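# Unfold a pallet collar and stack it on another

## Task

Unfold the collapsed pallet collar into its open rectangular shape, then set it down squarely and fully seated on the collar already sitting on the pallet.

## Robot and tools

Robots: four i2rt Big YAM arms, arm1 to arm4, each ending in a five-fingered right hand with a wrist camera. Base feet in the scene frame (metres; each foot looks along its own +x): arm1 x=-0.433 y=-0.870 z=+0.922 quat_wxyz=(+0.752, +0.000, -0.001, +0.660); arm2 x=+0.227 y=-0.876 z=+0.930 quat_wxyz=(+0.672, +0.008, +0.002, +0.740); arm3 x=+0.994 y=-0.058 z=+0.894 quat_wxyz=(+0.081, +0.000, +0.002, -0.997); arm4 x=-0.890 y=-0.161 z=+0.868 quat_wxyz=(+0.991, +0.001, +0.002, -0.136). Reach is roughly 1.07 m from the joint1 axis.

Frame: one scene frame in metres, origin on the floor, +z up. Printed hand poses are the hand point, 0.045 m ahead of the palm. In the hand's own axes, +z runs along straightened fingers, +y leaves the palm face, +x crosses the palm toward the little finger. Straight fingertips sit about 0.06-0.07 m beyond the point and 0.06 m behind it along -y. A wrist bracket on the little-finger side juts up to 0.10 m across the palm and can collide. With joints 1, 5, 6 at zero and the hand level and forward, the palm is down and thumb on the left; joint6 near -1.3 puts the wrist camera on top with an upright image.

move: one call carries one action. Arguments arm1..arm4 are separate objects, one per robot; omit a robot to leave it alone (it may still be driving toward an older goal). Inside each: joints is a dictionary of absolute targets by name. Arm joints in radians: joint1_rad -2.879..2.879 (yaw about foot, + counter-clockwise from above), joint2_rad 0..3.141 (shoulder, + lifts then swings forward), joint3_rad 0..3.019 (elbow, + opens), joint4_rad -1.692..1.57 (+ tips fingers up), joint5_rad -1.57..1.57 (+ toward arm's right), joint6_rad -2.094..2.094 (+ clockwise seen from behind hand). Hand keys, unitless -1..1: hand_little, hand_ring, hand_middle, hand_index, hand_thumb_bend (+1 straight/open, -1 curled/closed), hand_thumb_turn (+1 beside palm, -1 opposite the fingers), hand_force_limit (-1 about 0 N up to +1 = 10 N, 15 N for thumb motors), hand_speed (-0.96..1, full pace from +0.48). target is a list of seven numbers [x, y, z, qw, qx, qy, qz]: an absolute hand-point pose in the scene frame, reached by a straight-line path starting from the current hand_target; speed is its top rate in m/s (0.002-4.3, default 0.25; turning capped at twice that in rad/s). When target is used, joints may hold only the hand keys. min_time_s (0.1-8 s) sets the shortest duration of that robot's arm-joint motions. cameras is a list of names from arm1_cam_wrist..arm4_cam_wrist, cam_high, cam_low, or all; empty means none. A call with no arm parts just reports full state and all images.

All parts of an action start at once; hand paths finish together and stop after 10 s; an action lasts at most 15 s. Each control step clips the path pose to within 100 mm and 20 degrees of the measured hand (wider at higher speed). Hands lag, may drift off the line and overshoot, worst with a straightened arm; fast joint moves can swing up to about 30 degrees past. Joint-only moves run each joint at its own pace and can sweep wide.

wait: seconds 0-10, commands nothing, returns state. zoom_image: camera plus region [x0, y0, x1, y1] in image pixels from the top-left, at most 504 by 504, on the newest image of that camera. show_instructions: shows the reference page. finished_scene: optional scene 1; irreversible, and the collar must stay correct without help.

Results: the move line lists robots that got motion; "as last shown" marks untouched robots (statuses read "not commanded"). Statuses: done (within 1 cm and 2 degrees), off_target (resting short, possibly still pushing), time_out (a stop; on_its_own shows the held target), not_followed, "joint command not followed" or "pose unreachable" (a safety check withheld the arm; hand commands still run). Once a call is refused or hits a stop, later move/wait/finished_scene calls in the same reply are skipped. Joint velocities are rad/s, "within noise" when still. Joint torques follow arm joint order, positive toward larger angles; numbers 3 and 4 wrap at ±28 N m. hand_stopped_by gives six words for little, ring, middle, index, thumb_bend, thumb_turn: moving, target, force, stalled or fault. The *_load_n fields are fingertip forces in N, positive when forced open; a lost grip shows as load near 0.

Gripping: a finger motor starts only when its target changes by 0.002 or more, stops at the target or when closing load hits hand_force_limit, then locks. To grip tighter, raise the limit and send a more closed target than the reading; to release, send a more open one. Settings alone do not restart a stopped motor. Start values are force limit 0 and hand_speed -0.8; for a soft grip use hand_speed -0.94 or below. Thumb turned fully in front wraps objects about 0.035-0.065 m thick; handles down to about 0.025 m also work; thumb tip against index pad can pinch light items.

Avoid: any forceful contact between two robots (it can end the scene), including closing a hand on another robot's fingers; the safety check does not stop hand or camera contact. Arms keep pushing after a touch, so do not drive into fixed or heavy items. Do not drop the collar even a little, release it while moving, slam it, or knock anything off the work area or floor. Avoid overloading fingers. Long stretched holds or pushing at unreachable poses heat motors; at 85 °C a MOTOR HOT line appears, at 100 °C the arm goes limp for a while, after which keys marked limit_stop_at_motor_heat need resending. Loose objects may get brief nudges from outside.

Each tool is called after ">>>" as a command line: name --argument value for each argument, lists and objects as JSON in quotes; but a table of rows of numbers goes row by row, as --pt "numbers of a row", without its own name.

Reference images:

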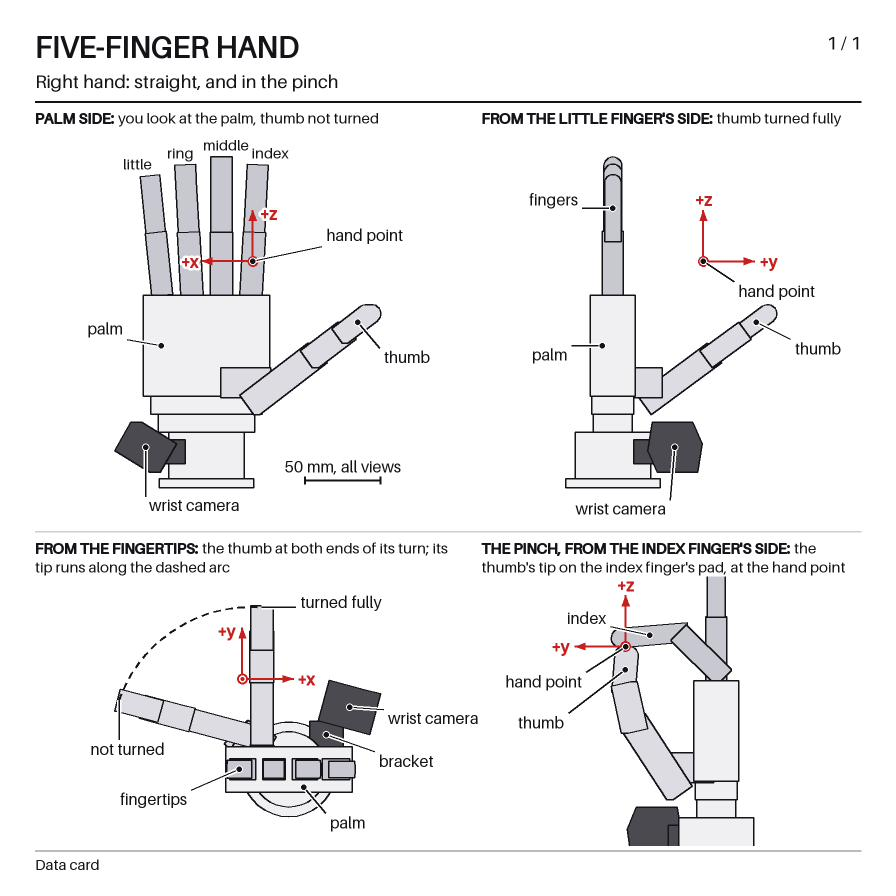

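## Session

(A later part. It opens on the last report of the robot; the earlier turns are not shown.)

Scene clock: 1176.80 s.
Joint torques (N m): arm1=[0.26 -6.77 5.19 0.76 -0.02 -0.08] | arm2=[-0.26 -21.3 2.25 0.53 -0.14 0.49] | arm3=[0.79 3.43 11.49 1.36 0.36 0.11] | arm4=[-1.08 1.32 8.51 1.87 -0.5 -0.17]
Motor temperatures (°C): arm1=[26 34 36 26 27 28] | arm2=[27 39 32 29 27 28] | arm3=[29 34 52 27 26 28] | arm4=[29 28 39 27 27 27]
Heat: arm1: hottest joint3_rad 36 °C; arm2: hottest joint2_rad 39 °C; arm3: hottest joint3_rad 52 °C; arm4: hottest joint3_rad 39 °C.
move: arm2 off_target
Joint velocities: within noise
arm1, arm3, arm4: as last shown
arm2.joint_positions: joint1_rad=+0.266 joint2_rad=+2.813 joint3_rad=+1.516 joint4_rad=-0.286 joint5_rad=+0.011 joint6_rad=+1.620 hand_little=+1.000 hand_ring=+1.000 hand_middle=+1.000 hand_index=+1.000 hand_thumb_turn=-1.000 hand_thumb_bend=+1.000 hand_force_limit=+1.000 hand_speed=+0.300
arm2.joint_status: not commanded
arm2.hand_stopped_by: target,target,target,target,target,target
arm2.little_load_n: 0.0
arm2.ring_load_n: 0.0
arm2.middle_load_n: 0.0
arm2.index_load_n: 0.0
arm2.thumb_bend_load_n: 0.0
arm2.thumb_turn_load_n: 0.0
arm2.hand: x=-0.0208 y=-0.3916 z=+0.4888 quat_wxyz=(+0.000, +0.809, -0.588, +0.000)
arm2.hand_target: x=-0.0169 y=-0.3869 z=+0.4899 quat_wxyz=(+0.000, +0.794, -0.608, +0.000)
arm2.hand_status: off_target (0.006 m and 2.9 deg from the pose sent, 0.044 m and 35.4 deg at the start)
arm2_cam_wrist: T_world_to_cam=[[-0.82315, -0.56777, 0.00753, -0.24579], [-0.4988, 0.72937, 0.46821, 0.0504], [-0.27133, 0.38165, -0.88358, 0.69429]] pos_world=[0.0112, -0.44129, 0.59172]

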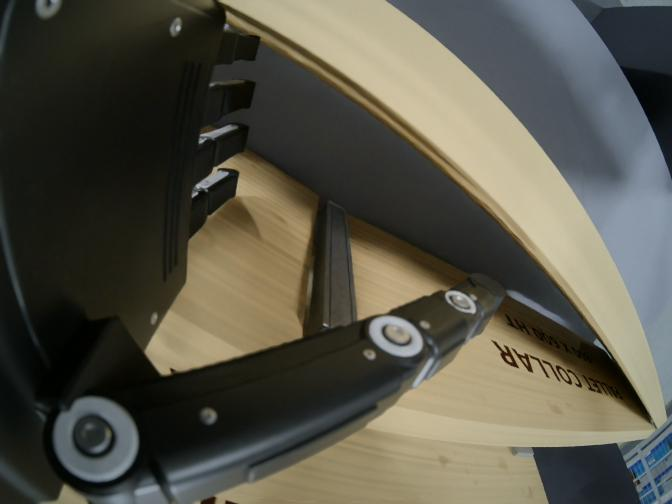

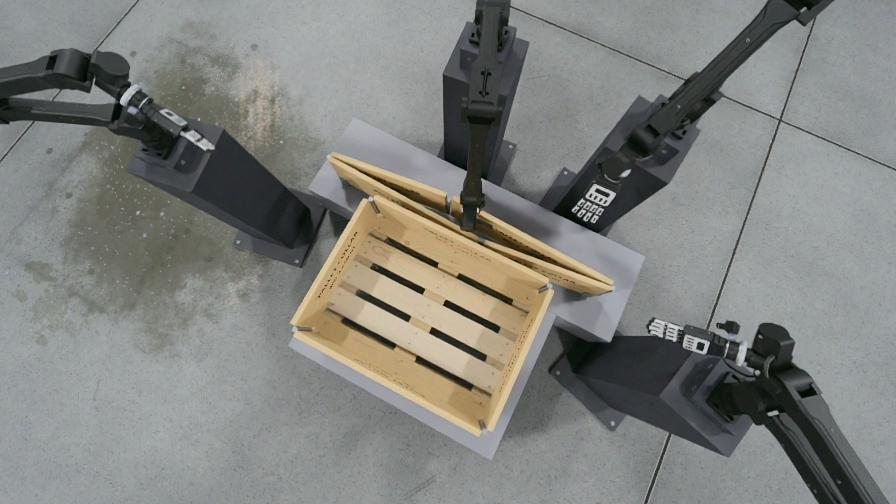

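>>> move --arm2 '{"target":[0.012,-0.482,0.50,0,0.9999,0.0131,0],"speed":0.12}'

>>> move --arm2 '{"target":[0.012,-0.484,0.458,0,0.9999,0.0131,0],"speed":0.1}' --cameras '["arm2_cam_wrist"]'

Scene clock: 1188.80 s.
Joint torques (N m): arm1=[0.26 -6.77 5.19 0.76 -0.02 -0.08] | arm2=[0.91 -20.89 1.72 1.05 -0.06 -0.04] | arm3=[0.79 3.43 11.51 1.36 0.35 0.11] | arm4=[-1.49 0.97 8.4 1.74 -0.48 -0.17]
Motor temperatures (°C): arm1=[26 34 36 26 27 28] | arm2=[27 39 32 29 27 28] | arm3=[29 34 53 27 26 28] | arm4=[29 28 39 27 27 27]
Heat: arm1: hottest joint3_rad 36 °C; arm2: hottest joint2_rad 39 °C; arm3: hottest joint3_rad 53 °C; arm4: hottest joint3_rad 39 °C.
move: arm2 done
Joint velocities: within noise
arm1, arm3, arm4: as last shown
arm1.middle_load_n: 0.5
arm2.joint_positions: joint1_rad=+0.279 joint2_rad=+2.781 joint3_rad=+1.447 joint4_rad=-0.263 joint5_rad=+0.011 joint6_rad=+0.367 hand_little=+1.000 hand_ring=+1.000 hand_middle=+1.000 hand_index=+1.000 hand_thumb_turn=-1.000 hand_thumb_bend=+1.000 hand_force_limit=+1.000 hand_speed=+0.300
arm2.joint_status: not commanded
arm2.hand_stopped_by: target,target,target,target,target,target
arm2.little_load_n: 0.0
arm2.ring_load_n: 0.0
arm2.middle_load_n: 0.0
arm2.index_load_n: 0.0
arm2.thumb_bend_load_n: 0.0
arm2.thumb_turn_load_n: 0.0
arm2.hand: x=+0.0163 y=-0.4831 z=+0.4980 quat_wxyz=(+0.006, +1.000, +0.004, +0.002)
arm2.hand_target: x=+0.0121 y=-0.4819 z=+0.5000 quat_wxyz=(+0.000, +1.000, +0.013, +0.000)
arm2.hand_status: done (0.005 m and 1.3 deg from the pose sent, 0.097 m and 73.6 deg at the start)
pictures: none

Scene clock: 1190.10 s.
Joint torques (N m): arm1=[0.32 -6.89 5.16 0.77 -0.02 -0.08] | arm2=[1.32 -19.43 2.89 1.01 -0.08 -0.1] | arm3=[0.79 3.43 11.51 1.37 0.35 0.11] | arm4=[-1.38 1.67 8.49 1.72 -0.47 -0.16]
Motor temperatures (°C): arm1=[26 34 36 26 27 28] | arm2=[27 39 32 29 27 28] | arm3=[29 34 53 27 26 28] | arm4=[29 28 39 27 27 27]
Heat: arm1: hottest joint3_rad 36 °C; arm2: hottest joint2_rad 39 °C; arm3: hottest joint3_rad 53 °C; arm4: hottest joint3_rad 39 °C.
move: arm2 done
Joint velocities: within noise
arm1, arm3, arm4: as last shown
arm1.middle_load_n: 0.0
arm2.joint_positions: joint1_rad=+0.279 joint2_rad=+2.865 joint3_rad=+1.513 joint4_rad=-0.238 joint5_rad=+0.011 joint6_rad=+0.366 hand_little=+1.000 hand_ring=+1.000 hand_middle=+1.000 hand_index=+1.000 hand_thumb_turn=-1.000 hand_thumb_bend=+1.000 hand_force_limit=+1.000 hand_speed=+0.300
arm2.joint_status: not commanded
arm2.hand_stopped_by: target,target,target,target,target,target
arm2.little_load_n: 0.0
arm2.ring_load_n: 0.0
arm2.middle_load_n: 0.0
arm2.index_load_n: 0.0
arm2.thumb_bend_load_n: 0.0
arm2.thumb_turn_load_n: 0.0
arm2.hand: x=+0.0160 y=-0.4834 z=+0.4641 quat_wxyz=(+0.003, +1.000, +0.005, +0.001)
arm2.hand_target: x=+0.0121 y=-0.4840 z=+0.4581 quat_wxyz=(+0.000, +1.000, +0.013, +0.000)
arm2.hand_status: done (0.007 m and 1.1 deg from the pose sent, 0.040 m and 1.3 deg at the start)
arm3.ring_load_n: -0.5
arm3.thumb_turn_load_n: -0.5
arm2_cam_wrist: T_world_to_cam=[[0.2959, -0.95511, 0.01435, -0.47577], [-0.846, -0.25506, 0.46823, -0.32305], [-0.44355, -0.15069, -0.88349, 0.46286]] pos_world=[0.07278, -0.46706, 0.56702]

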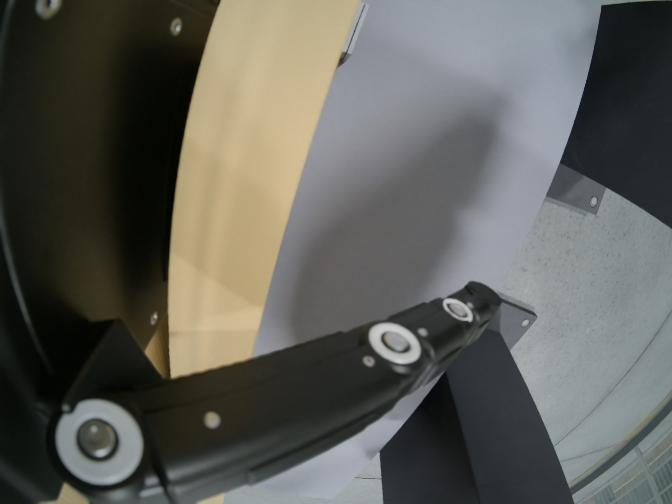

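>>> move --arm2 '{"target":[0.012,-0.53,0.458,0,0.9999,0.0131,0],"speed":0.06}' --cameras '["arm2_cam_wrist","cam_high"]'

>>> zoom_image --camera "cam_high" --region '[320, 140, 640, 320]'

Scene clock: 1195.10 s.
Joint torques (N m): arm1=[0.32 -6.65 5.18 0.76 -0.02 -0.08] | arm2=[2.61 -18.78 -0.5 0.49 -0.37 -0.03] | arm3=[0.79 3.43 11.51 1.37 0.35 0.11] | arm4=[-1.38 1.61 8.34 1.94 -0.45 -0.15]
Motor temperatures (°C): arm1=[26 34 36 26 27 28] | arm2=[27 39 32 29 27 28] | arm3=[29 34 53 27 26 28] | arm4=[29 28 39 27 27 27]
Heat: arm1: hottest joint3_rad 36 °C; arm2: hottest joint2_rad 39 °C; arm3: hottest joint3_rad 53 °C; arm4: hottest joint3_rad 39 °C.
move: arm2 off_target
Joint velocities: within noise
arm1, arm3, arm4: as last shown
arm2.joint_positions: joint1_rad=+0.300 joint2_rad=+2.847 joint3_rad=+1.420 joint4_rad=-0.113 joint5_rad=+0.019 joint6_rad=+0.401 hand_little=+1.000 hand_ring=+1.000 hand_middle=+1.000 hand_index=+1.000 hand_thumb_turn=-1.000 hand_thumb_bend=+1.000 hand_force_limit=+1.000 hand_speed=+0.300
arm2.joint_status: not commanded
arm2.hand_stopped_by: target,target,target,target,target,target
arm2.little_load_n: 0.0
arm2.ring_load_n: 0.0
arm2.middle_load_n: 0.0
arm2.index_load_n: 0.0
arm2.thumb_bend_load_n: 0.0
arm2.thumb_turn_load_n: 0.0
arm2.hand: x=+0.0134 y=-0.5005 z=+0.4632 quat_wxyz=(-0.021, +1.000, -0.003, -0.004)
arm2.hand_target: x=+0.0130 y=-0.5296 z=+0.4583 quat_wxyz=(+0.000, +1.000, +0.013, +0.000)
arm2.hand_status: off_target (0.030 m and 3.1 deg from the pose sent, 0.047 m and 1.0 deg at the start)
arm3.ring_load_n: 0.0
arm3.thumb_turn_load_n: 0.0
arm2_cam_wrist: T_world_to_cam=[[0.28124, -0.95898, -0.03568, -0.46991], [-0.84457, -0.265, 0.46528, -0.3329], [-0.45564, -0.10072, -0.88445, 0.48392]] pos_world=[0.0715, -0.49011, 0.56613]

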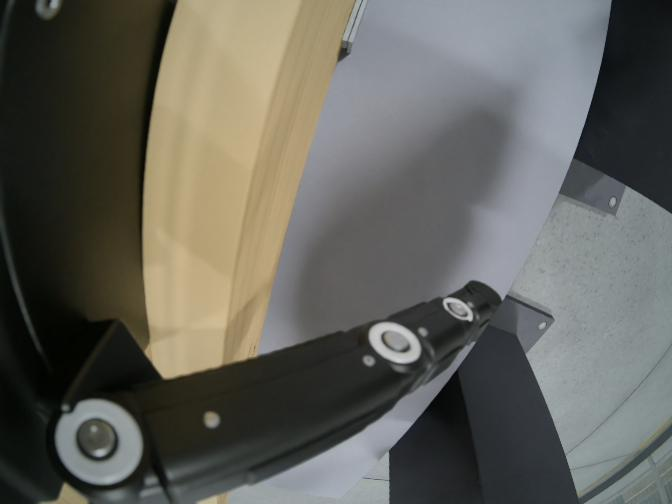

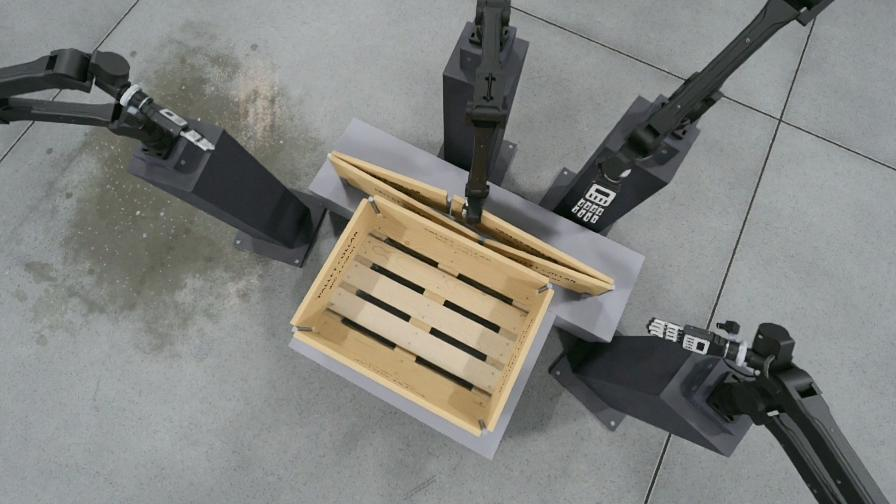

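Scaled by 1.575.

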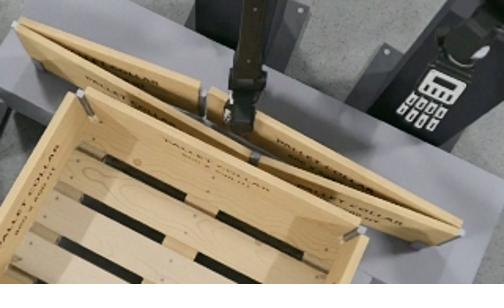

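>>> move --arm2 '{"target":[0.012,-0.565,0.455,0,0.9999,0.0131,0],"speed":0.06}' --cameras '["cam_high"]'

>>> zoom_image --camera "cam_high" --region '[320, 140, 640, 320]'

Scene clock: 1199.83 s.
Joint torques (N m): arm1=[0.44 -6.77 5.18 0.76 -0.02 -0.08] | arm2=[3.55 -17.32 -2.76 0.03 -0.65 -0.1] | arm3=[0.85 3.43 11.49 1.36 0.35 0.11] | arm4=[-1.49 1.85 8.2 1.83 -0.47 -0.17]
Motor temperatures (°C): arm1=[26 34 36 26 27 28] | arm2=[27 39 32 29 27 28] | arm3=[29 34 53 27 26 28] | arm4=[29 28 39 27 27 27]
Heat: arm1: hottest joint3_rad 36 °C; arm2: hottest joint2_rad 39 °C; arm3: hottest joint3_rad 53 °C; arm4: hottest joint3_rad 39 °C.
move: arm2 off_target
Joint velocities: within noise
arm1, arm3, arm4: as last shown
arm2.joint_positions: joint1_rad=+0.317 joint2_rad=+2.826 joint3_rad=+1.360 joint4_rad=-0.018 joint5_rad=+0.028 joint6_rad=+0.436 hand_little=+1.000 hand_ring=+1.000 hand_middle=+1.000 hand_index=+1.000 hand_thumb_turn=-1.000 hand_thumb_bend=+1.000 hand_force_limit=+1.000 hand_speed=+0.300
arm2.joint_status: not commanded
arm2.hand_stopped_by: target,target,target,target,target,target
arm2.little_load_n: 0.0
arm2.ring_load_n: 0.0
arm2.middle_load_n: 0.0
arm2.index_load_n: 0.0
arm2.thumb_bend_load_n: 0.0
arm2.thumb_turn_load_n: 0.0
arm2.hand: x=+0.0068 y=-0.5025 z=+0.4677 quat_wxyz=(-0.049, +0.999, -0.013, -0.013)
arm2.hand_target: x=+0.0149 y=-0.5628 z=+0.4571 quat_wxyz=(+0.000, +1.000, +0.013, +0.001)
arm2.hand_status: off_target (0.064 m and 6.5 deg from the pose sent, 0.065 m and 3.1 deg at the start)

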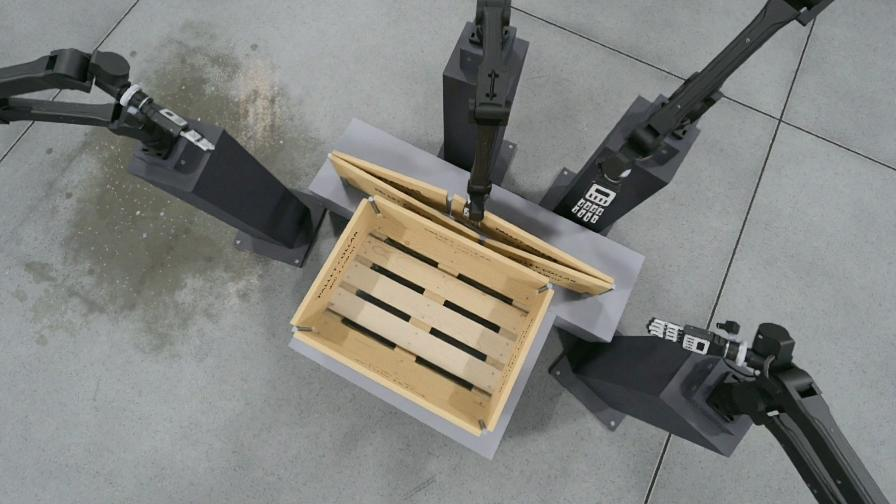

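Scaled by 1.575.

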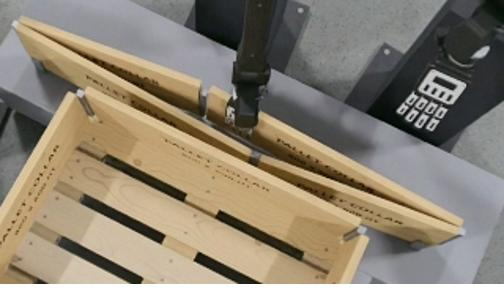

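>>> move --arm2 '{"target":[0.012,-0.495,0.46,0,0.9999,0.0131,0],"speed":0.1}' --arm1 '{"target":[-0.30,-0.47,0.66,0,1,0,0],"speed":0.2,"joints":{"hand_thumb_turn":-1}}' --cameras '["arm1_cam_wrist","cam_high"]'

>>> zoom_image --camera "cam_high" --region '[320, 140, 640, 320]'

Scene clock: 1210.50 s.
Joint torques (N m): arm1=[0.5 -13.57 4.94 -0.72 0.11 -0.3] | arm2=[-0.38 -17.67 3.1 0.16 -0.15 -0.1] | arm3=[0.79 3.43 11.51 1.36 0.35 0.11] | arm4=[-1.14 1.73 8.42 1.81 -0.47 -0.14]
Motor temperatures (°C): arm1=[26 34 36 26 27 28] | arm2=[27 39 32 29 27 28] | arm3=[29 34 53 27 26 28] | arm4=[29 28 39 27 27 27]
Heat: arm1: hottest joint3_rad 36 °C; arm2: hottest joint2_rad 39 °C; arm3: hottest joint3_rad 53 °C; arm4: hottest joint3_rad 39 °C.
move: arm1 done; arm2 off_target
Joint velocities: within noise
arm1.joint_positions: joint1_rad=-0.226 joint2_rad=+2.339 joint3_rad=+1.165 joint4_rad=-0.404 joint5_rad=-0.003 joint6_rad=-0.330 hand_little=+1.000 hand_ring=+1.000 hand_middle=+1.000 hand_index=+1.000 hand_thumb_turn=-1.000 hand_thumb_bend=+1.000 hand_force_limit=+1.000 hand_speed=+0.300
arm1.joint_status: all done
arm1.hand_stopped_by: target,target,target,target,target,target
arm1.little_load_n: 0.5
arm1.ring_load_n: 0.0
arm1.middle_load_n: 0.0
arm1.index_load_n: 0.0
arm1.thumb_bend_load_n: -0.5
arm1.thumb_turn_load_n: 0.0
arm1.hand: x=-0.2978 y=-0.4798 z=+0.6577 quat_wxyz=(+0.003, +1.000, -0.014, -0.002)
arm1.hand_target: x=-0.3002 y=-0.4701 z=+0.6600 quat_wxyz=(+0.000, +1.000, +0.000, +0.000)
arm1.hand_status: done (0.010 m and 1.6 deg from the pose sent, 0.212 m and 29.3 deg at the start)
arm2.joint_positions: joint1_rad=+0.307 joint2_rad=+2.844 joint3_rad=+1.475 joint4_rad=-0.189 joint5_rad=+0.013 joint6_rad=+0.376 hand_little=+1.000 hand_ring=+1.000 hand_middle=+1.000 hand_index=+1.000 hand_thumb_turn=-1.000 hand_thumb_bend=+1.000 hand_force_limit=+1.000 hand_speed=+0.300
arm2.joint_status: not commanded
arm2.hand_stopped_by: target,target,target,target,target,target
arm2.little_load_n: 0.0
arm2.ring_load_n: 0.0
arm2.middle_load_n: 0.0
arm2.index_load_n: 0.0
arm2.thumb_bend_load_n: 0.0
arm2.thumb_turn_load_n: 0.0
arm2.hand: x=+0.0045 y=-0.4873 z=+0.4695 quat_wxyz=(-0.012, +1.000, +0.013, -0.004)
arm2.hand_target: x=+0.0119 y=-0.4953 z=+0.4603 quat_wxyz=(+0.000, +1.000, +0.013, +0.000)
arm2.hand_status: off_target (0.014 m and 1.5 deg from the pose sent, 0.012 m and 6.5 deg at the start)
arm3, arm4: as last shown
arm3.little_load_n: -0.5
arm3.index_load_n: 0.5
arm1_cam_wrist: T_world_to_cam=[[0.23592, -0.97157, -0.01968, -0.37954], [-0.84123, -0.21432, 0.49639, -0.67413], [-0.48649, -0.10055, -0.86788, 0.49388]] pos_world=[-0.23729, -0.46357, 0.75579]

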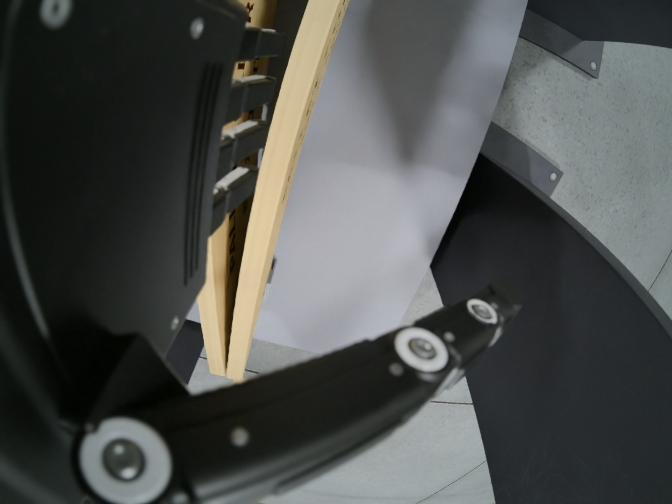

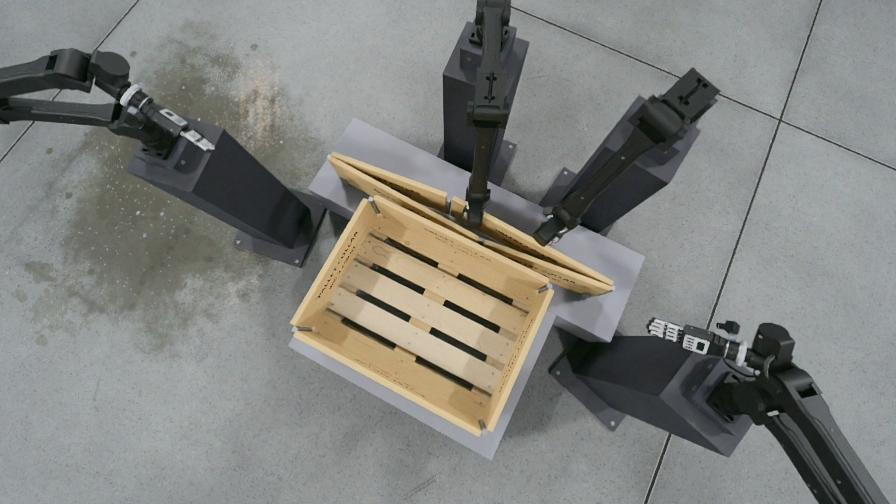

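Scaled by 1.575.

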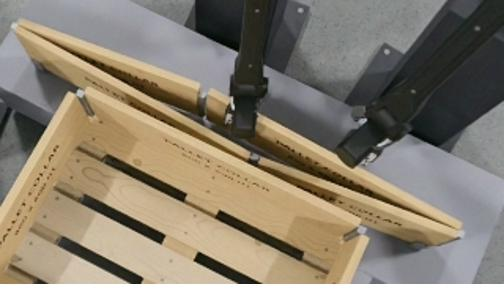

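>>> zoom_image --camera "arm1_cam_wrist" --region '[180, 0, 400, 380]'

Scaled by 1.326 from the camera's image (finer frame: 960x720).

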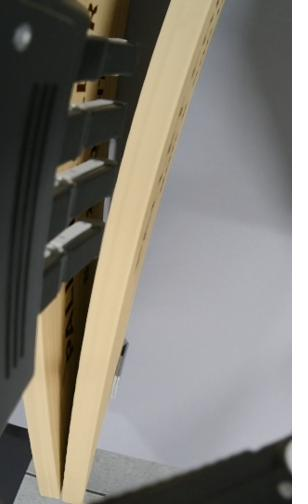

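>>> move --arm1 '{"target":[-0.29,-0.454,0.60,0,0.9995,-0.0314,0],"speed":0.12}' --cameras '["arm1_cam_wrist"]'

>>> zoom_image --camera "arm1_cam_wrist" --region '[180, 0, 400, 380]'

Scene clock: 1221.50 s.
Joint torques (N m): arm1=[-0.79 -14.39 4.4 0.23 0.11 -0.07] | arm2=[-0.21 -18.14 3.08 0.12 -0.13 -0.04] | arm3=[0.79 3.43 11.49 1.36 0.36 0.11] | arm4=[-1.2 1.38 8.46 1.94 -0.47 -0.17]
Motor temperatures (°C): arm1=[26 35 36 26 27 28] | arm2=[27 40 32 29 27 27] | arm3=[29 34 53 27 26 28] | arm4=[29 28 39 27 27 27]
Heat: arm1: hottest joint3_rad 36 °C; arm2: hottest joint2_rad 40 °C; arm3: hottest joint3_rad 53 °C; arm4: hottest joint3_rad 39 °C.
move: arm1 off_target
Joint velocities: within noise
arm1.joint_positions: joint1_rad=-0.226 joint2_rad=+2.502 joint3_rad=+1.289 joint4_rad=-0.387 joint5_rad=-0.003 joint6_rad=-0.310 hand_little=+1.000 hand_ring=+1.000 hand_middle=+1.000 hand_index=+1.000 hand_thumb_turn=-1.000 hand_thumb_bend=+1.000 hand_force_limit=+1.000 hand_speed=+0.300
arm1.joint_status: not commanded
arm1.hand_stopped_by: target,target,target,target,target,target
arm1.little_load_n: 0.0
arm1.ring_load_n: 0.0
arm1.middle_load_n: 0.0
arm1.index_load_n: 0.0
arm1.thumb_bend_load_n: 0.0
arm1.thumb_turn_load_n: 0.0
arm1.hand: x=-0.2944 y=-0.4670 z=+0.6004 quat_wxyz=(+0.013, +1.000, -0.024, -0.006)
arm1.hand_target: x=-0.2901 y=-0.4541 z=+0.6003 quat_wxyz=(+0.000, +1.000, -0.031, +0.000)
arm1.hand_status: off_target (0.014 m and 1.9 deg from the pose sent, 0.064 m and 2.1 deg at the start)
arm2: as last shown
arm3.joint_positions: joint1_rad=+0.313 joint2_rad=+0.153 joint3_rad=+0.386 joint4_rad=-0.983 joint5_rad=+0.393 joint6_rad=-0.869 hand_little=+1.000 hand_ring=+1.000 hand_middle=+1.000 hand_index=+1.000 hand_thumb_turn=+1.000 hand_thumb_bend=+1.000 hand_force_limit=+0.000 hand_speed=-0.800
arm3.joint_status: not commanded
arm3.hand_stopped_by: target,target,target,target,target,target
arm3.little_load_n: 0.0
arm3.ring_load_n: 0.0
arm3.middle_load_n: 0.0
arm3.index_load_n: 0.0
arm3.thumb_bend_load_n: 0.0
arm3.thumb_turn_load_n: 0.0
arm3.hand: x=+0.8018 y=-0.0466 z=+1.0264 quat_wxyz=(+0.426, -0.178, -0.885, +0.066)
arm3.hand_target: x=+0.7996 y=-0.0494 z=+1.0493 quat_wxyz=(+0.442, -0.183, -0.875, +0.082)
arm3.hand_status: not commanded
arm4.joint_positions: joint1_rad=-0.612 joint2_rad=+0.409 joint3_rad=+0.101 joint4_rad=-0.483 joint5_rad=-0.781 joint6_rad=-1.919 hand_little=+1.000 hand_ring=+1.000 hand_middle=+1.000 hand_index=+1.000 hand_thumb_turn=+1.000 hand_thumb_bend=+1.000 hand_force_limit=+0.000 hand_speed=-0.800
arm4.joint_status: not commanded
arm4.hand_stopped_by: target,target,target,target,target,target
arm4.little_load_n: 0.5
arm4.ring_load_n: 0.0
arm4.middle_load_n: 0.5
arm4.index_load_n: 0.0
arm4.thumb_bend_load_n: 0.0
arm4.thumb_turn_load_n: 0.0
arm4.hand: x=-0.6687 y=-0.2915 z=+0.9043 quat_wxyz=(-0.084, +0.864, -0.088, +0.489)
arm4.hand_target: x=-0.6692 y=-0.2919 z=+0.9003 quat_wxyz=(-0.081, +0.865, -0.083, +0.489)
arm4.hand_status: not commanded
arm1_cam_wrist: T_world_to_cam=[[0.21648, -0.97629, -0.00134, -0.38791], [-0.84157, -0.1873, 0.50663, -0.63368], [-0.49487, -0.10855, -0.86216, 0.43748]] pos_world=[-0.23282, -0.44991, 0.6977]

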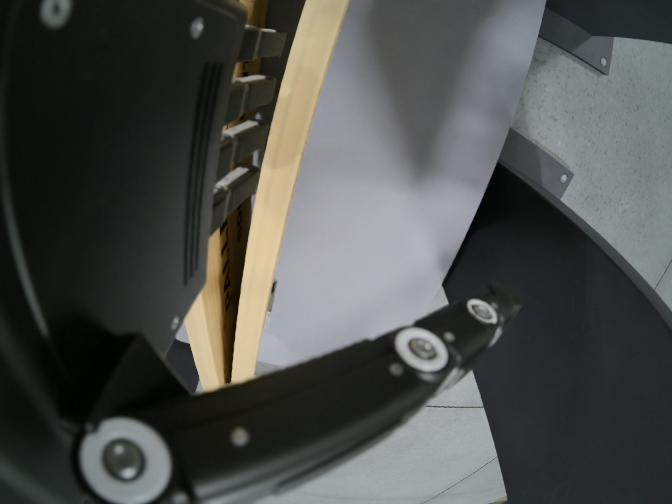

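Scaled by 1.326 from the camera's image (finer frame: 960x720).

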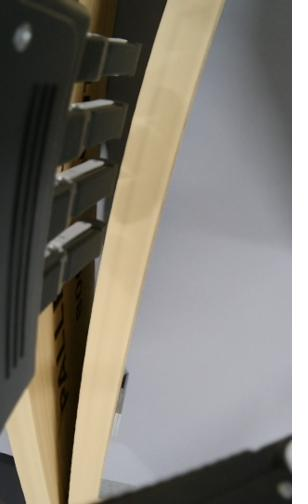

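>>> move --arm1 '{"target":[-0.29,-0.456,0.54,0,0.9995,-0.0314,0],"speed":0.08}' --cameras '["arm1_cam_wrist"]'

>>> zoom_image --camera "arm1_cam_wrist" --region '[180, 0, 400, 380]'

Scene clock: 1227.70 s.
Joint torques (N m): arm1=[-0.97 -14.21 3.88 0.24 0.11 -0.09] | arm2=[-0.21 -18.55 3.25 0.28 -0.18 -0.09] | arm3=[0.79 3.43 11.51 1.37 0.36 0.11] | arm4=[-1.85 1.67 8.38 1.76 -0.46 -0.15]
Motor temperatures (°C): arm1=[26 35 36 26 27 28] | arm2=[27 40 32 29 27 27] | arm3=[29 34 53 27 26 28] | arm4=[29 28 39 27 27 27]
Heat: arm1: hottest joint3_rad 36 °C; arm2: hottest joint2_rad 40 °C; arm3: hottest joint3_rad 53 °C; arm4: hottest joint3_rad 39 °C.
move: arm1 off_target
Joint velocities: within noise
arm1.joint_positions: joint1_rad=-0.226 joint2_rad=+2.642 joint3_rad=+1.372 joint4_rad=-0.324 joint5_rad=-0.003 joint6_rad=-0.309 hand_little=+1.000 hand_ring=+1.000 hand_middle=+1.000 hand_index=+1.000 hand_thumb_turn=-1.000 hand_thumb_bend=+1.000 hand_force_limit=+1.000 hand_speed=+0.300
arm1.joint_status: not commanded
arm1.hand_stopped_by: target,target,target,target,target,target
arm1.little_load_n: 0.0
arm1.ring_load_n: 0.0
arm1.middle_load_n: 0.0
arm1.index_load_n: 0.0
arm1.thumb_bend_load_n: 0.0
arm1.thumb_turn_load_n: 0.0
arm1.hand: x=-0.2939 y=-0.4656 z=+0.5430 quat_wxyz=(+0.010, +1.000, -0.024, -0.005)
arm1.hand_target: x=-0.2900 y=-0.4559 z=+0.5403 quat_wxyz=(+0.000, +1.000, -0.031, +0.000)
arm1.hand_status: off_target (0.011 m and 1.6 deg from the pose sent, 0.062 m and 1.9 deg at the start)
arm2, arm3, arm4: as last shown
arm2.thumb_bend_load_n: -0.5
arm4.middle_load_n: 0.0
arm1_cam_wrist: T_world_to_cam=[[0.21613, -0.97634, -0.00645, -0.3841], [-0.84272, -0.18988, 0.50375, -0.60387], [-0.49306, -0.10344, -0.86382, 0.39218]] pos_world=[-0.23251, -0.44911, 0.6405]

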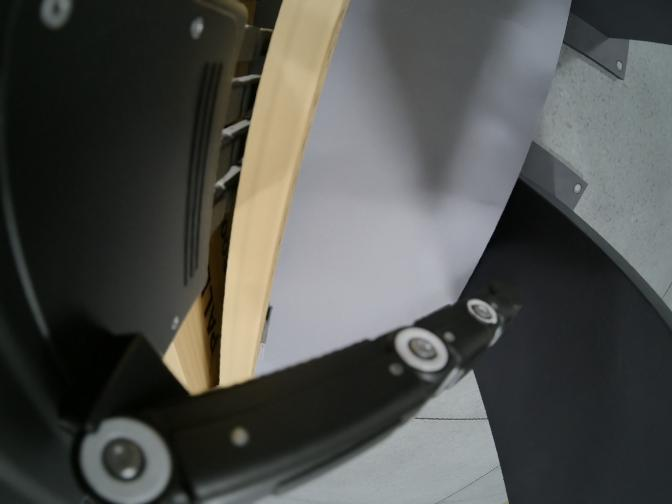

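Scaled by 1.326 from the camera's image (finer frame: 960x720).

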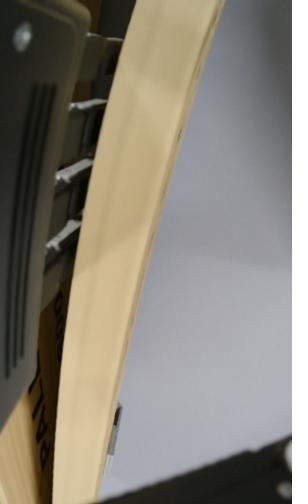

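>>> move --arm1 '{"target":[-0.29,-0.458,0.462,0,0.9995,-0.0314,0],"speed":0.08}' --cameras '["arm1_cam_wrist","cam_high"]'

>>> zoom_image --camera "cam_high" --region '[320, 140, 640, 320]'

Scene clock: 1232.70 s.
Joint torques (N m): arm1=[-1.03 -14.51 3.1 0.06 0.04 -0.11] | arm2=[0.03 -18.08 2.85 0.2 -0.19 -0.07] | arm3=[0.79 3.43 11.51 1.36 0.35 0.11] | arm4=[-1.14 2.08 8.42 1.83 -0.45 -0.15]
Motor temperatures (°C): arm1=[26 36 36 26 27 28] | arm2=[27 40 32 29 27 27] | arm3=[29 34 53 27 26 28] | arm4=[29 28 39 27 27 27]
Heat: arm1: hottest joint2_rad 36 °C; arm2: hottest joint2_rad 40 °C; arm3: hottest joint3_rad 53 °C; arm4: hottest joint3_rad 39 °C.
move: arm1 done
Joint velocities: within noise
arm1.joint_positions: joint1_rad=-0.226 joint2_rad=+2.835 joint3_rad=+1.522 joint4_rad=-0.268 joint5_rad=-0.001 joint6_rad=-0.307 hand_little=+1.000 hand_ring=+1.000 hand_middle=+1.000 hand_index=+1.000 hand_thumb_turn=-1.000 hand_thumb_bend=+1.000 hand_force_limit=+1.000 hand_speed=+0.300
arm1.joint_status: not commanded
arm1.hand_stopped_by: target,target,target,target,target,target
arm1.little_load_n: 0.0
arm1.ring_load_n: 0.0
arm1.middle_load_n: 0.0
arm1.index_load_n: 0.0
arm1.thumb_bend_load_n: 0.0
arm1.thumb_turn_load_n: 0.0
arm1.hand: x=-0.2921 y=-0.4614 z=+0.4655 quat_wxyz=(+0.004, +1.000, -0.025, -0.002)
arm1.hand_target: x=-0.2900 y=-0.4579 z=+0.4621 quat_wxyz=(+0.000, +1.000, -0.031, +0.000)
arm1.hand_status: done (0.005 m and 0.9 deg from the pose sent, 0.081 m and 1.6 deg at the start)
arm2, arm3, arm4: as last shown
arm2.joint_positions: joint1_rad=+0.307 joint2_rad=+2.845 joint3_rad=+1.478 joint4_rad=-0.190 joint5_rad=+0.012 joint6_rad=+0.376 hand_little=+1.000 hand_ring=+1.000 hand_middle=+1.000 hand_index=+1.000 hand_thumb_turn=-1.000 hand_thumb_bend=+1.000 hand_force_limit=+1.000 hand_speed=+0.300
arm2.ring_load_n: -0.5
arm2.thumb_bend_load_n: 0.0
arm2.hand: x=+0.0042 y=-0.4862 z=+0.4693 quat_wxyz=(-0.013, +1.000, +0.013, -0.004)
arm2.hand_target: x=+0.0119 y=-0.4952 z=+0.4604 quat_wxyz=(+0.000, +1.000, +0.013, +0.000)
arm4.little_load_n: 0.0
arm1_cam_wrist: T_world_to_cam=[[0.21396, -0.97671, -0.01623, -0.37719], [-0.84634, -0.19364, 0.49619, -0.56174], [-0.48778, -0.09243, -0.86806, 0.33521]] pos_world=[-0.23121, -0.4462, 0.56359]

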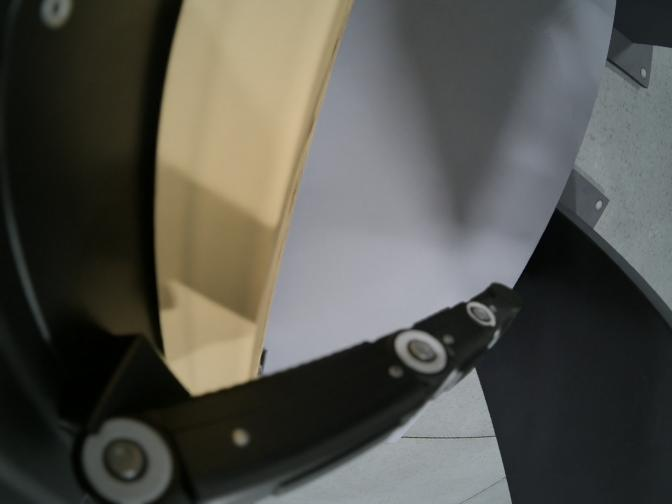

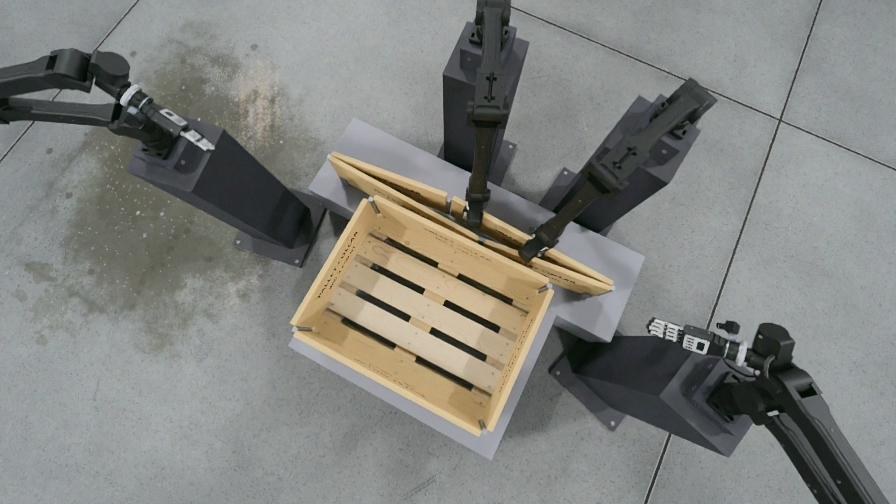

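Scaled by 1.575.

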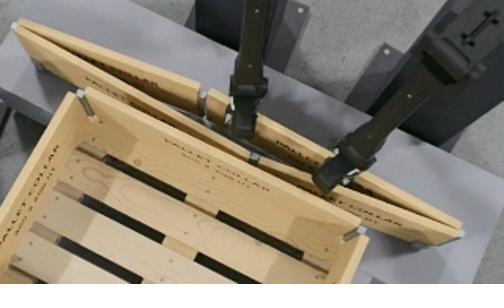

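>>> move --arm1 '{"target":[-0.29,-0.51,0.462,0,0.9995,-0.0314,0],"speed":0.06}' --arm2 '{"target":[0.012,-0.535,0.46,0,0.9995,-0.0314,0],"speed":0.06}' --cameras '["arm1_cam_wrist","arm2_cam_wrist","cam_high"]'

>>> zoom_image --camera "cam_high" --region '[320, 140, 640, 320]'

Scene clock: 1239.43 s.
Joint torques (N m): arm1=[-3.02 -13.8 -1.54 -0.59 0.29 -0.45] | arm2=[2.14 -17.96 -0.99 0.36 -0.24 0.32] | arm3=[0.79 3.49 11.49 1.36 0.35 0.11] | arm4=[-1.79 1.85 8.47 1.68 -0.47 -0.15]
Motor temperatures (°C): arm1=[26 36 36 26 27 28] | arm2=[27 40 32 29 27 27] | arm3=[29 33 53 27 26 28] | arm4=[29 28 39 27 27 27]
Heat: arm1: hottest joint2_rad 36 °C; arm2: hottest joint2_rad 40 °C; arm3: hottest joint3_rad 53 °C; arm4: hottest joint3_rad 39 °C.
move: arm1 off_target; arm2 off_target
Joint velocities: within noise
arm1.joint_positions: joint1_rad=-0.238 joint2_rad=+2.809 joint3_rad=+1.419 joint4_rad=-0.122 joint5_rad=-0.010 joint6_rad=-0.307 hand_little=+1.000 hand_ring=+1.000 hand_middle=+1.000 hand_index=+1.000 hand_thumb_turn=-1.000 hand_thumb_bend=+1.000 hand_force_limit=+1.000 hand_speed=+0.300
arm1.joint_status: not commanded
arm1.hand_stopped_by: target,target,target,target,target,target
arm1.little_load_n: 0.0
arm1.ring_load_n: 0.0
arm1.middle_load_n: 0.0
arm1.index_load_n: 0.0
arm1.thumb_bend_load_n: 0.0
arm1.thumb_turn_load_n: 0.0
arm1.hand: x=-0.2930 y=-0.4730 z=+0.4650 quat_wxyz=(-0.030, +0.999, -0.030, +0.006)
arm1.hand_target: x=-0.2916 y=-0.5092 z=+0.4622 quat_wxyz=(+0.000, +1.000, -0.031, -0.001)
arm1.hand_status: off_target (0.037 m and 3.5 deg from the pose sent, 0.049 m and 0.9 deg at the start)
arm2.joint_positions: joint1_rad=+0.307 joint2_rad=+2.836 joint3_rad=+1.394 joint4_rad=-0.086 joint5_rad=+0.015 joint6_rad=+0.455 hand_little=+1.000 hand_ring=+1.000 hand_middle=+1.000 hand_index=+1.000 hand_thumb_turn=-1.000 hand_thumb_bend=+1.000 hand_force_limit=+1.000 hand_speed=+0.300
arm2.joint_status: not commanded
arm2.hand_stopped_by: target,target,target,target,target,target
arm2.little_load_n: 0.0
arm2.ring_load_n: 0.0
arm2.middle_load_n: 0.0
arm2.index_load_n: 0.0
arm2.thumb_bend_load_n: -0.5
arm2.thumb_turn_load_n: 0.0
arm2.hand: x=+0.0080 y=-0.5026 z=+0.4666 quat_wxyz=(-0.026, +0.999, -0.027, -0.010)
arm2.hand_target: x=+0.0127 y=-0.5345 z=+0.4605 quat_wxyz=(+0.000, +1.000, -0.031, +0.001)
arm2.hand_status: off_target (0.033 m and 3.2 deg from the pose sent, 0.050 m and 5.3 deg at the start)
arm3, arm4: as last shown
arm4.thumb_bend_load_n: 0.5
arm1_cam_wrist: T_world_to_cam=[[0.20387, -0.9758, -0.07902, -0.36169], [-0.85672, -0.21689, 0.46797, -0.5655], [-0.47379, -0.02771, -0.8802, 0.37366]] pos_world=[-0.2337, -0.46524, 0.56495]
arm2_cam_wrist: T_world_to_cam=[[0.23486, -0.97084, -0.04805, -0.47005], [-0.8511, -0.22927, 0.4723, -0.32478], [-0.46955, -0.07003, -0.88013, 0.49778]] pos_world=[0.06771, -0.49595, 0.56892]

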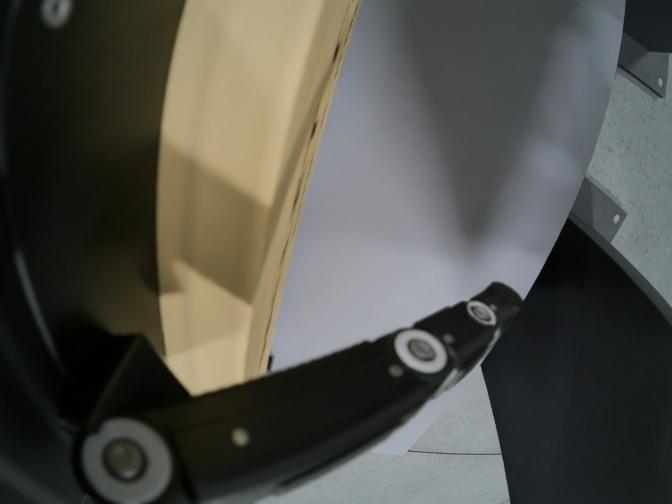

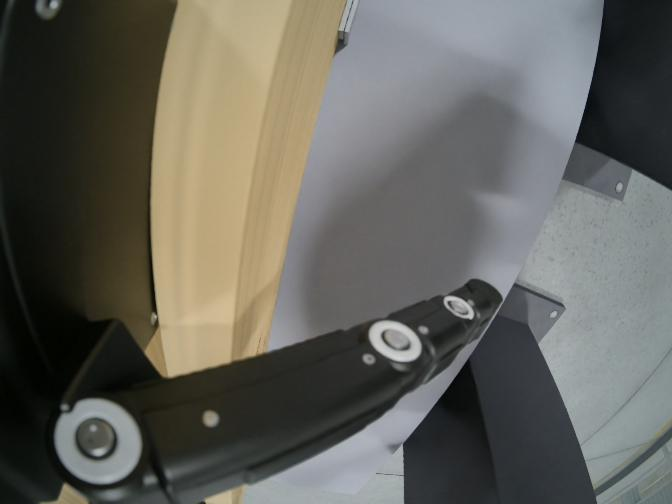

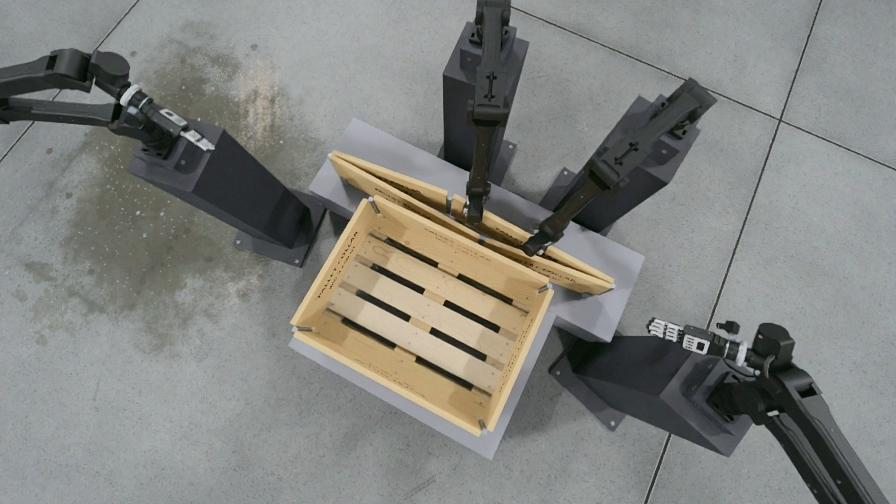

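Scaled by 1.575.

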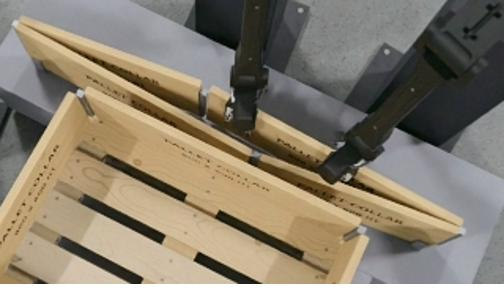

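>>> move --arm1 '{"target":[-0.29,-0.555,0.455,0,0.9995,-0.0314,0],"speed":0.06}' --arm2 '{"target":[0.012,-0.58,0.453,0,0.9995,-0.0314,0],"speed":0.06}' --cameras '["arm2_cam_wrist","cam_high"]'

>>> zoom_image --camera "cam_high" --region '[320, 140, 640, 320]'

Scene clock: 1244.00 s.
Joint torques (N m): arm1=[-3.43 -12.28 -2.21 -0.92 1.01 -0.38] | arm2=[1.9 -16.32 -2.1 0.25 -0.68 0.4] | arm3=[0.79 3.43 11.51 1.37 0.35 0.11] | arm4=[-1.38 1.73 8.46 1.89 -0.47 -0.18]
Motor temperatures (°C): arm1=[26 36 36 26 27 28] | arm2=[27 40 32 29 27 27] | arm3=[29 33 53 27 26 28] | arm4=[29 28 39 27 27 27]
Heat: arm1: hottest joint2_rad 36 °C; arm2: hottest joint2_rad 40 °C; arm3: hottest joint3_rad 53 °C; arm4: hottest joint3_rad 39 °C.
move: arm1 off_target; arm2 off_target
Joint velocities: within noise
arm1.joint_positions: joint1_rad=-0.272 joint2_rad=+2.796 joint3_rad=+1.319 joint4_rad=-0.001 joint5_rad=-0.031 joint6_rad=-0.354 hand_little=+1.000 hand_ring=+1.000 hand_middle=+1.000 hand_index=+1.000 hand_thumb_turn=-1.000 hand_thumb_bend=+1.000 hand_force_limit=+1.000 hand_speed=+0.300
arm1.joint_status: not commanded
arm1.hand_stopped_by: target,target,target,target,target,target
arm1.little_load_n: 0.0
arm1.ring_load_n: 0.0
arm1.middle_load_n: 1.0
arm1.index_load_n: 0.0
arm1.thumb_bend_load_n: 0.0
arm1.thumb_turn_load_n: 0.0
arm1.hand: x=-0.2902 y=-0.5009 z=+0.4637 quat_wxyz=(-0.049, +0.999, -0.023, +0.003)
arm1.hand_target: x=-0.2926 y=-0.5531 z=+0.4567 quat_wxyz=(+0.000, +1.000, -0.031, -0.001)
arm1.hand_status: off_target (0.055 m and 5.7 deg from the pose sent, 0.083 m and 3.5 deg at the start)
arm2.joint_positions: joint1_rad=+0.340 joint2_rad=+2.825 joint3_rad=+1.299 joint4_rad=+0.025 joint5_rad=+0.029 joint6_rad=+0.492 hand_little=+1.000 hand_ring=+1.000 hand_middle=+1.000 hand_index=+1.000 hand_thumb_turn=-1.000 hand_thumb_bend=+1.000 hand_force_limit=+1.000 hand_speed=+0.300
arm2.joint_status: not commanded
arm2.hand_stopped_by: target,target,target,target,target,target
arm2.little_load_n: 0.0
arm2.ring_load_n: 0.0
arm2.middle_load_n: 0.0
arm2.index_load_n: 0.0
arm2.thumb_bend_load_n: 0.0
arm2.thumb_turn_load_n: 0.0
arm2.hand: x=+0.0067 y=-0.5306 z=+0.4663 quat_wxyz=(-0.041, +0.999, -0.028, -0.010)
arm2.hand_target: x=+0.0139 y=-0.5787 z=+0.4550 quat_wxyz=(+0.000, +1.000, -0.031, +0.001)
arm2.hand_status: off_target (0.051 m and 4.9 deg from the pose sent, 0.079 m and 3.2 deg at the start)
arm3, arm4: as last shown
arm4.thumb_bend_load_n: 0.0
arm2_cam_wrist: T_world_to_cam=[[0.23153, -0.96976, -0.0772, -0.48279], [-0.85181, -0.24042, 0.46542, -0.33493], [-0.4699, -0.042, -0.88172, 0.51061]] pos_world=[0.06642, -0.52727, 0.56883]

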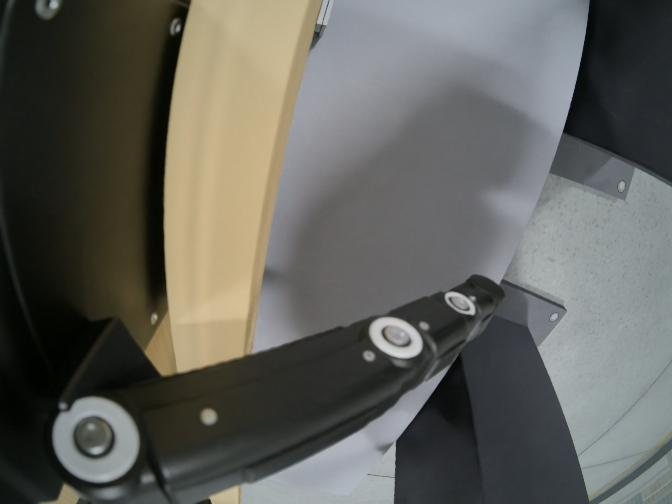

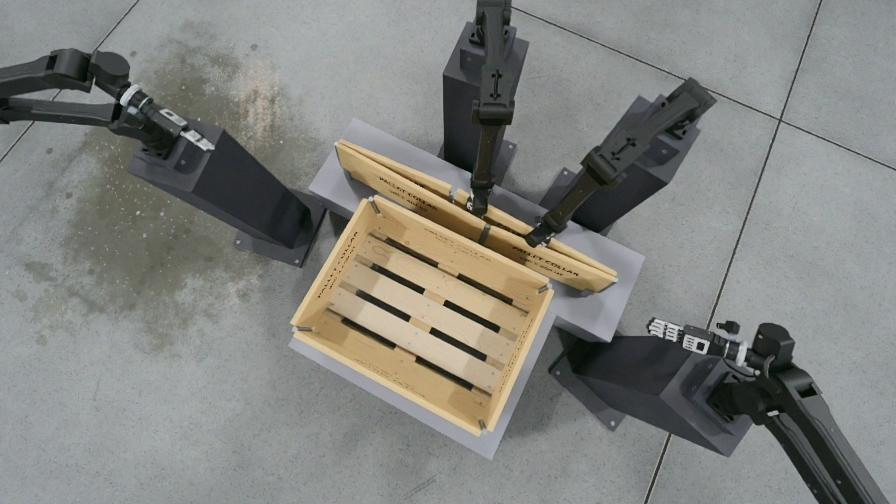

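Scaled by 1.575.

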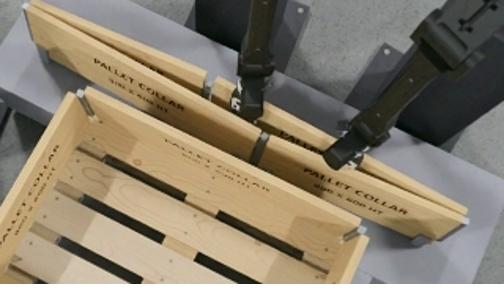

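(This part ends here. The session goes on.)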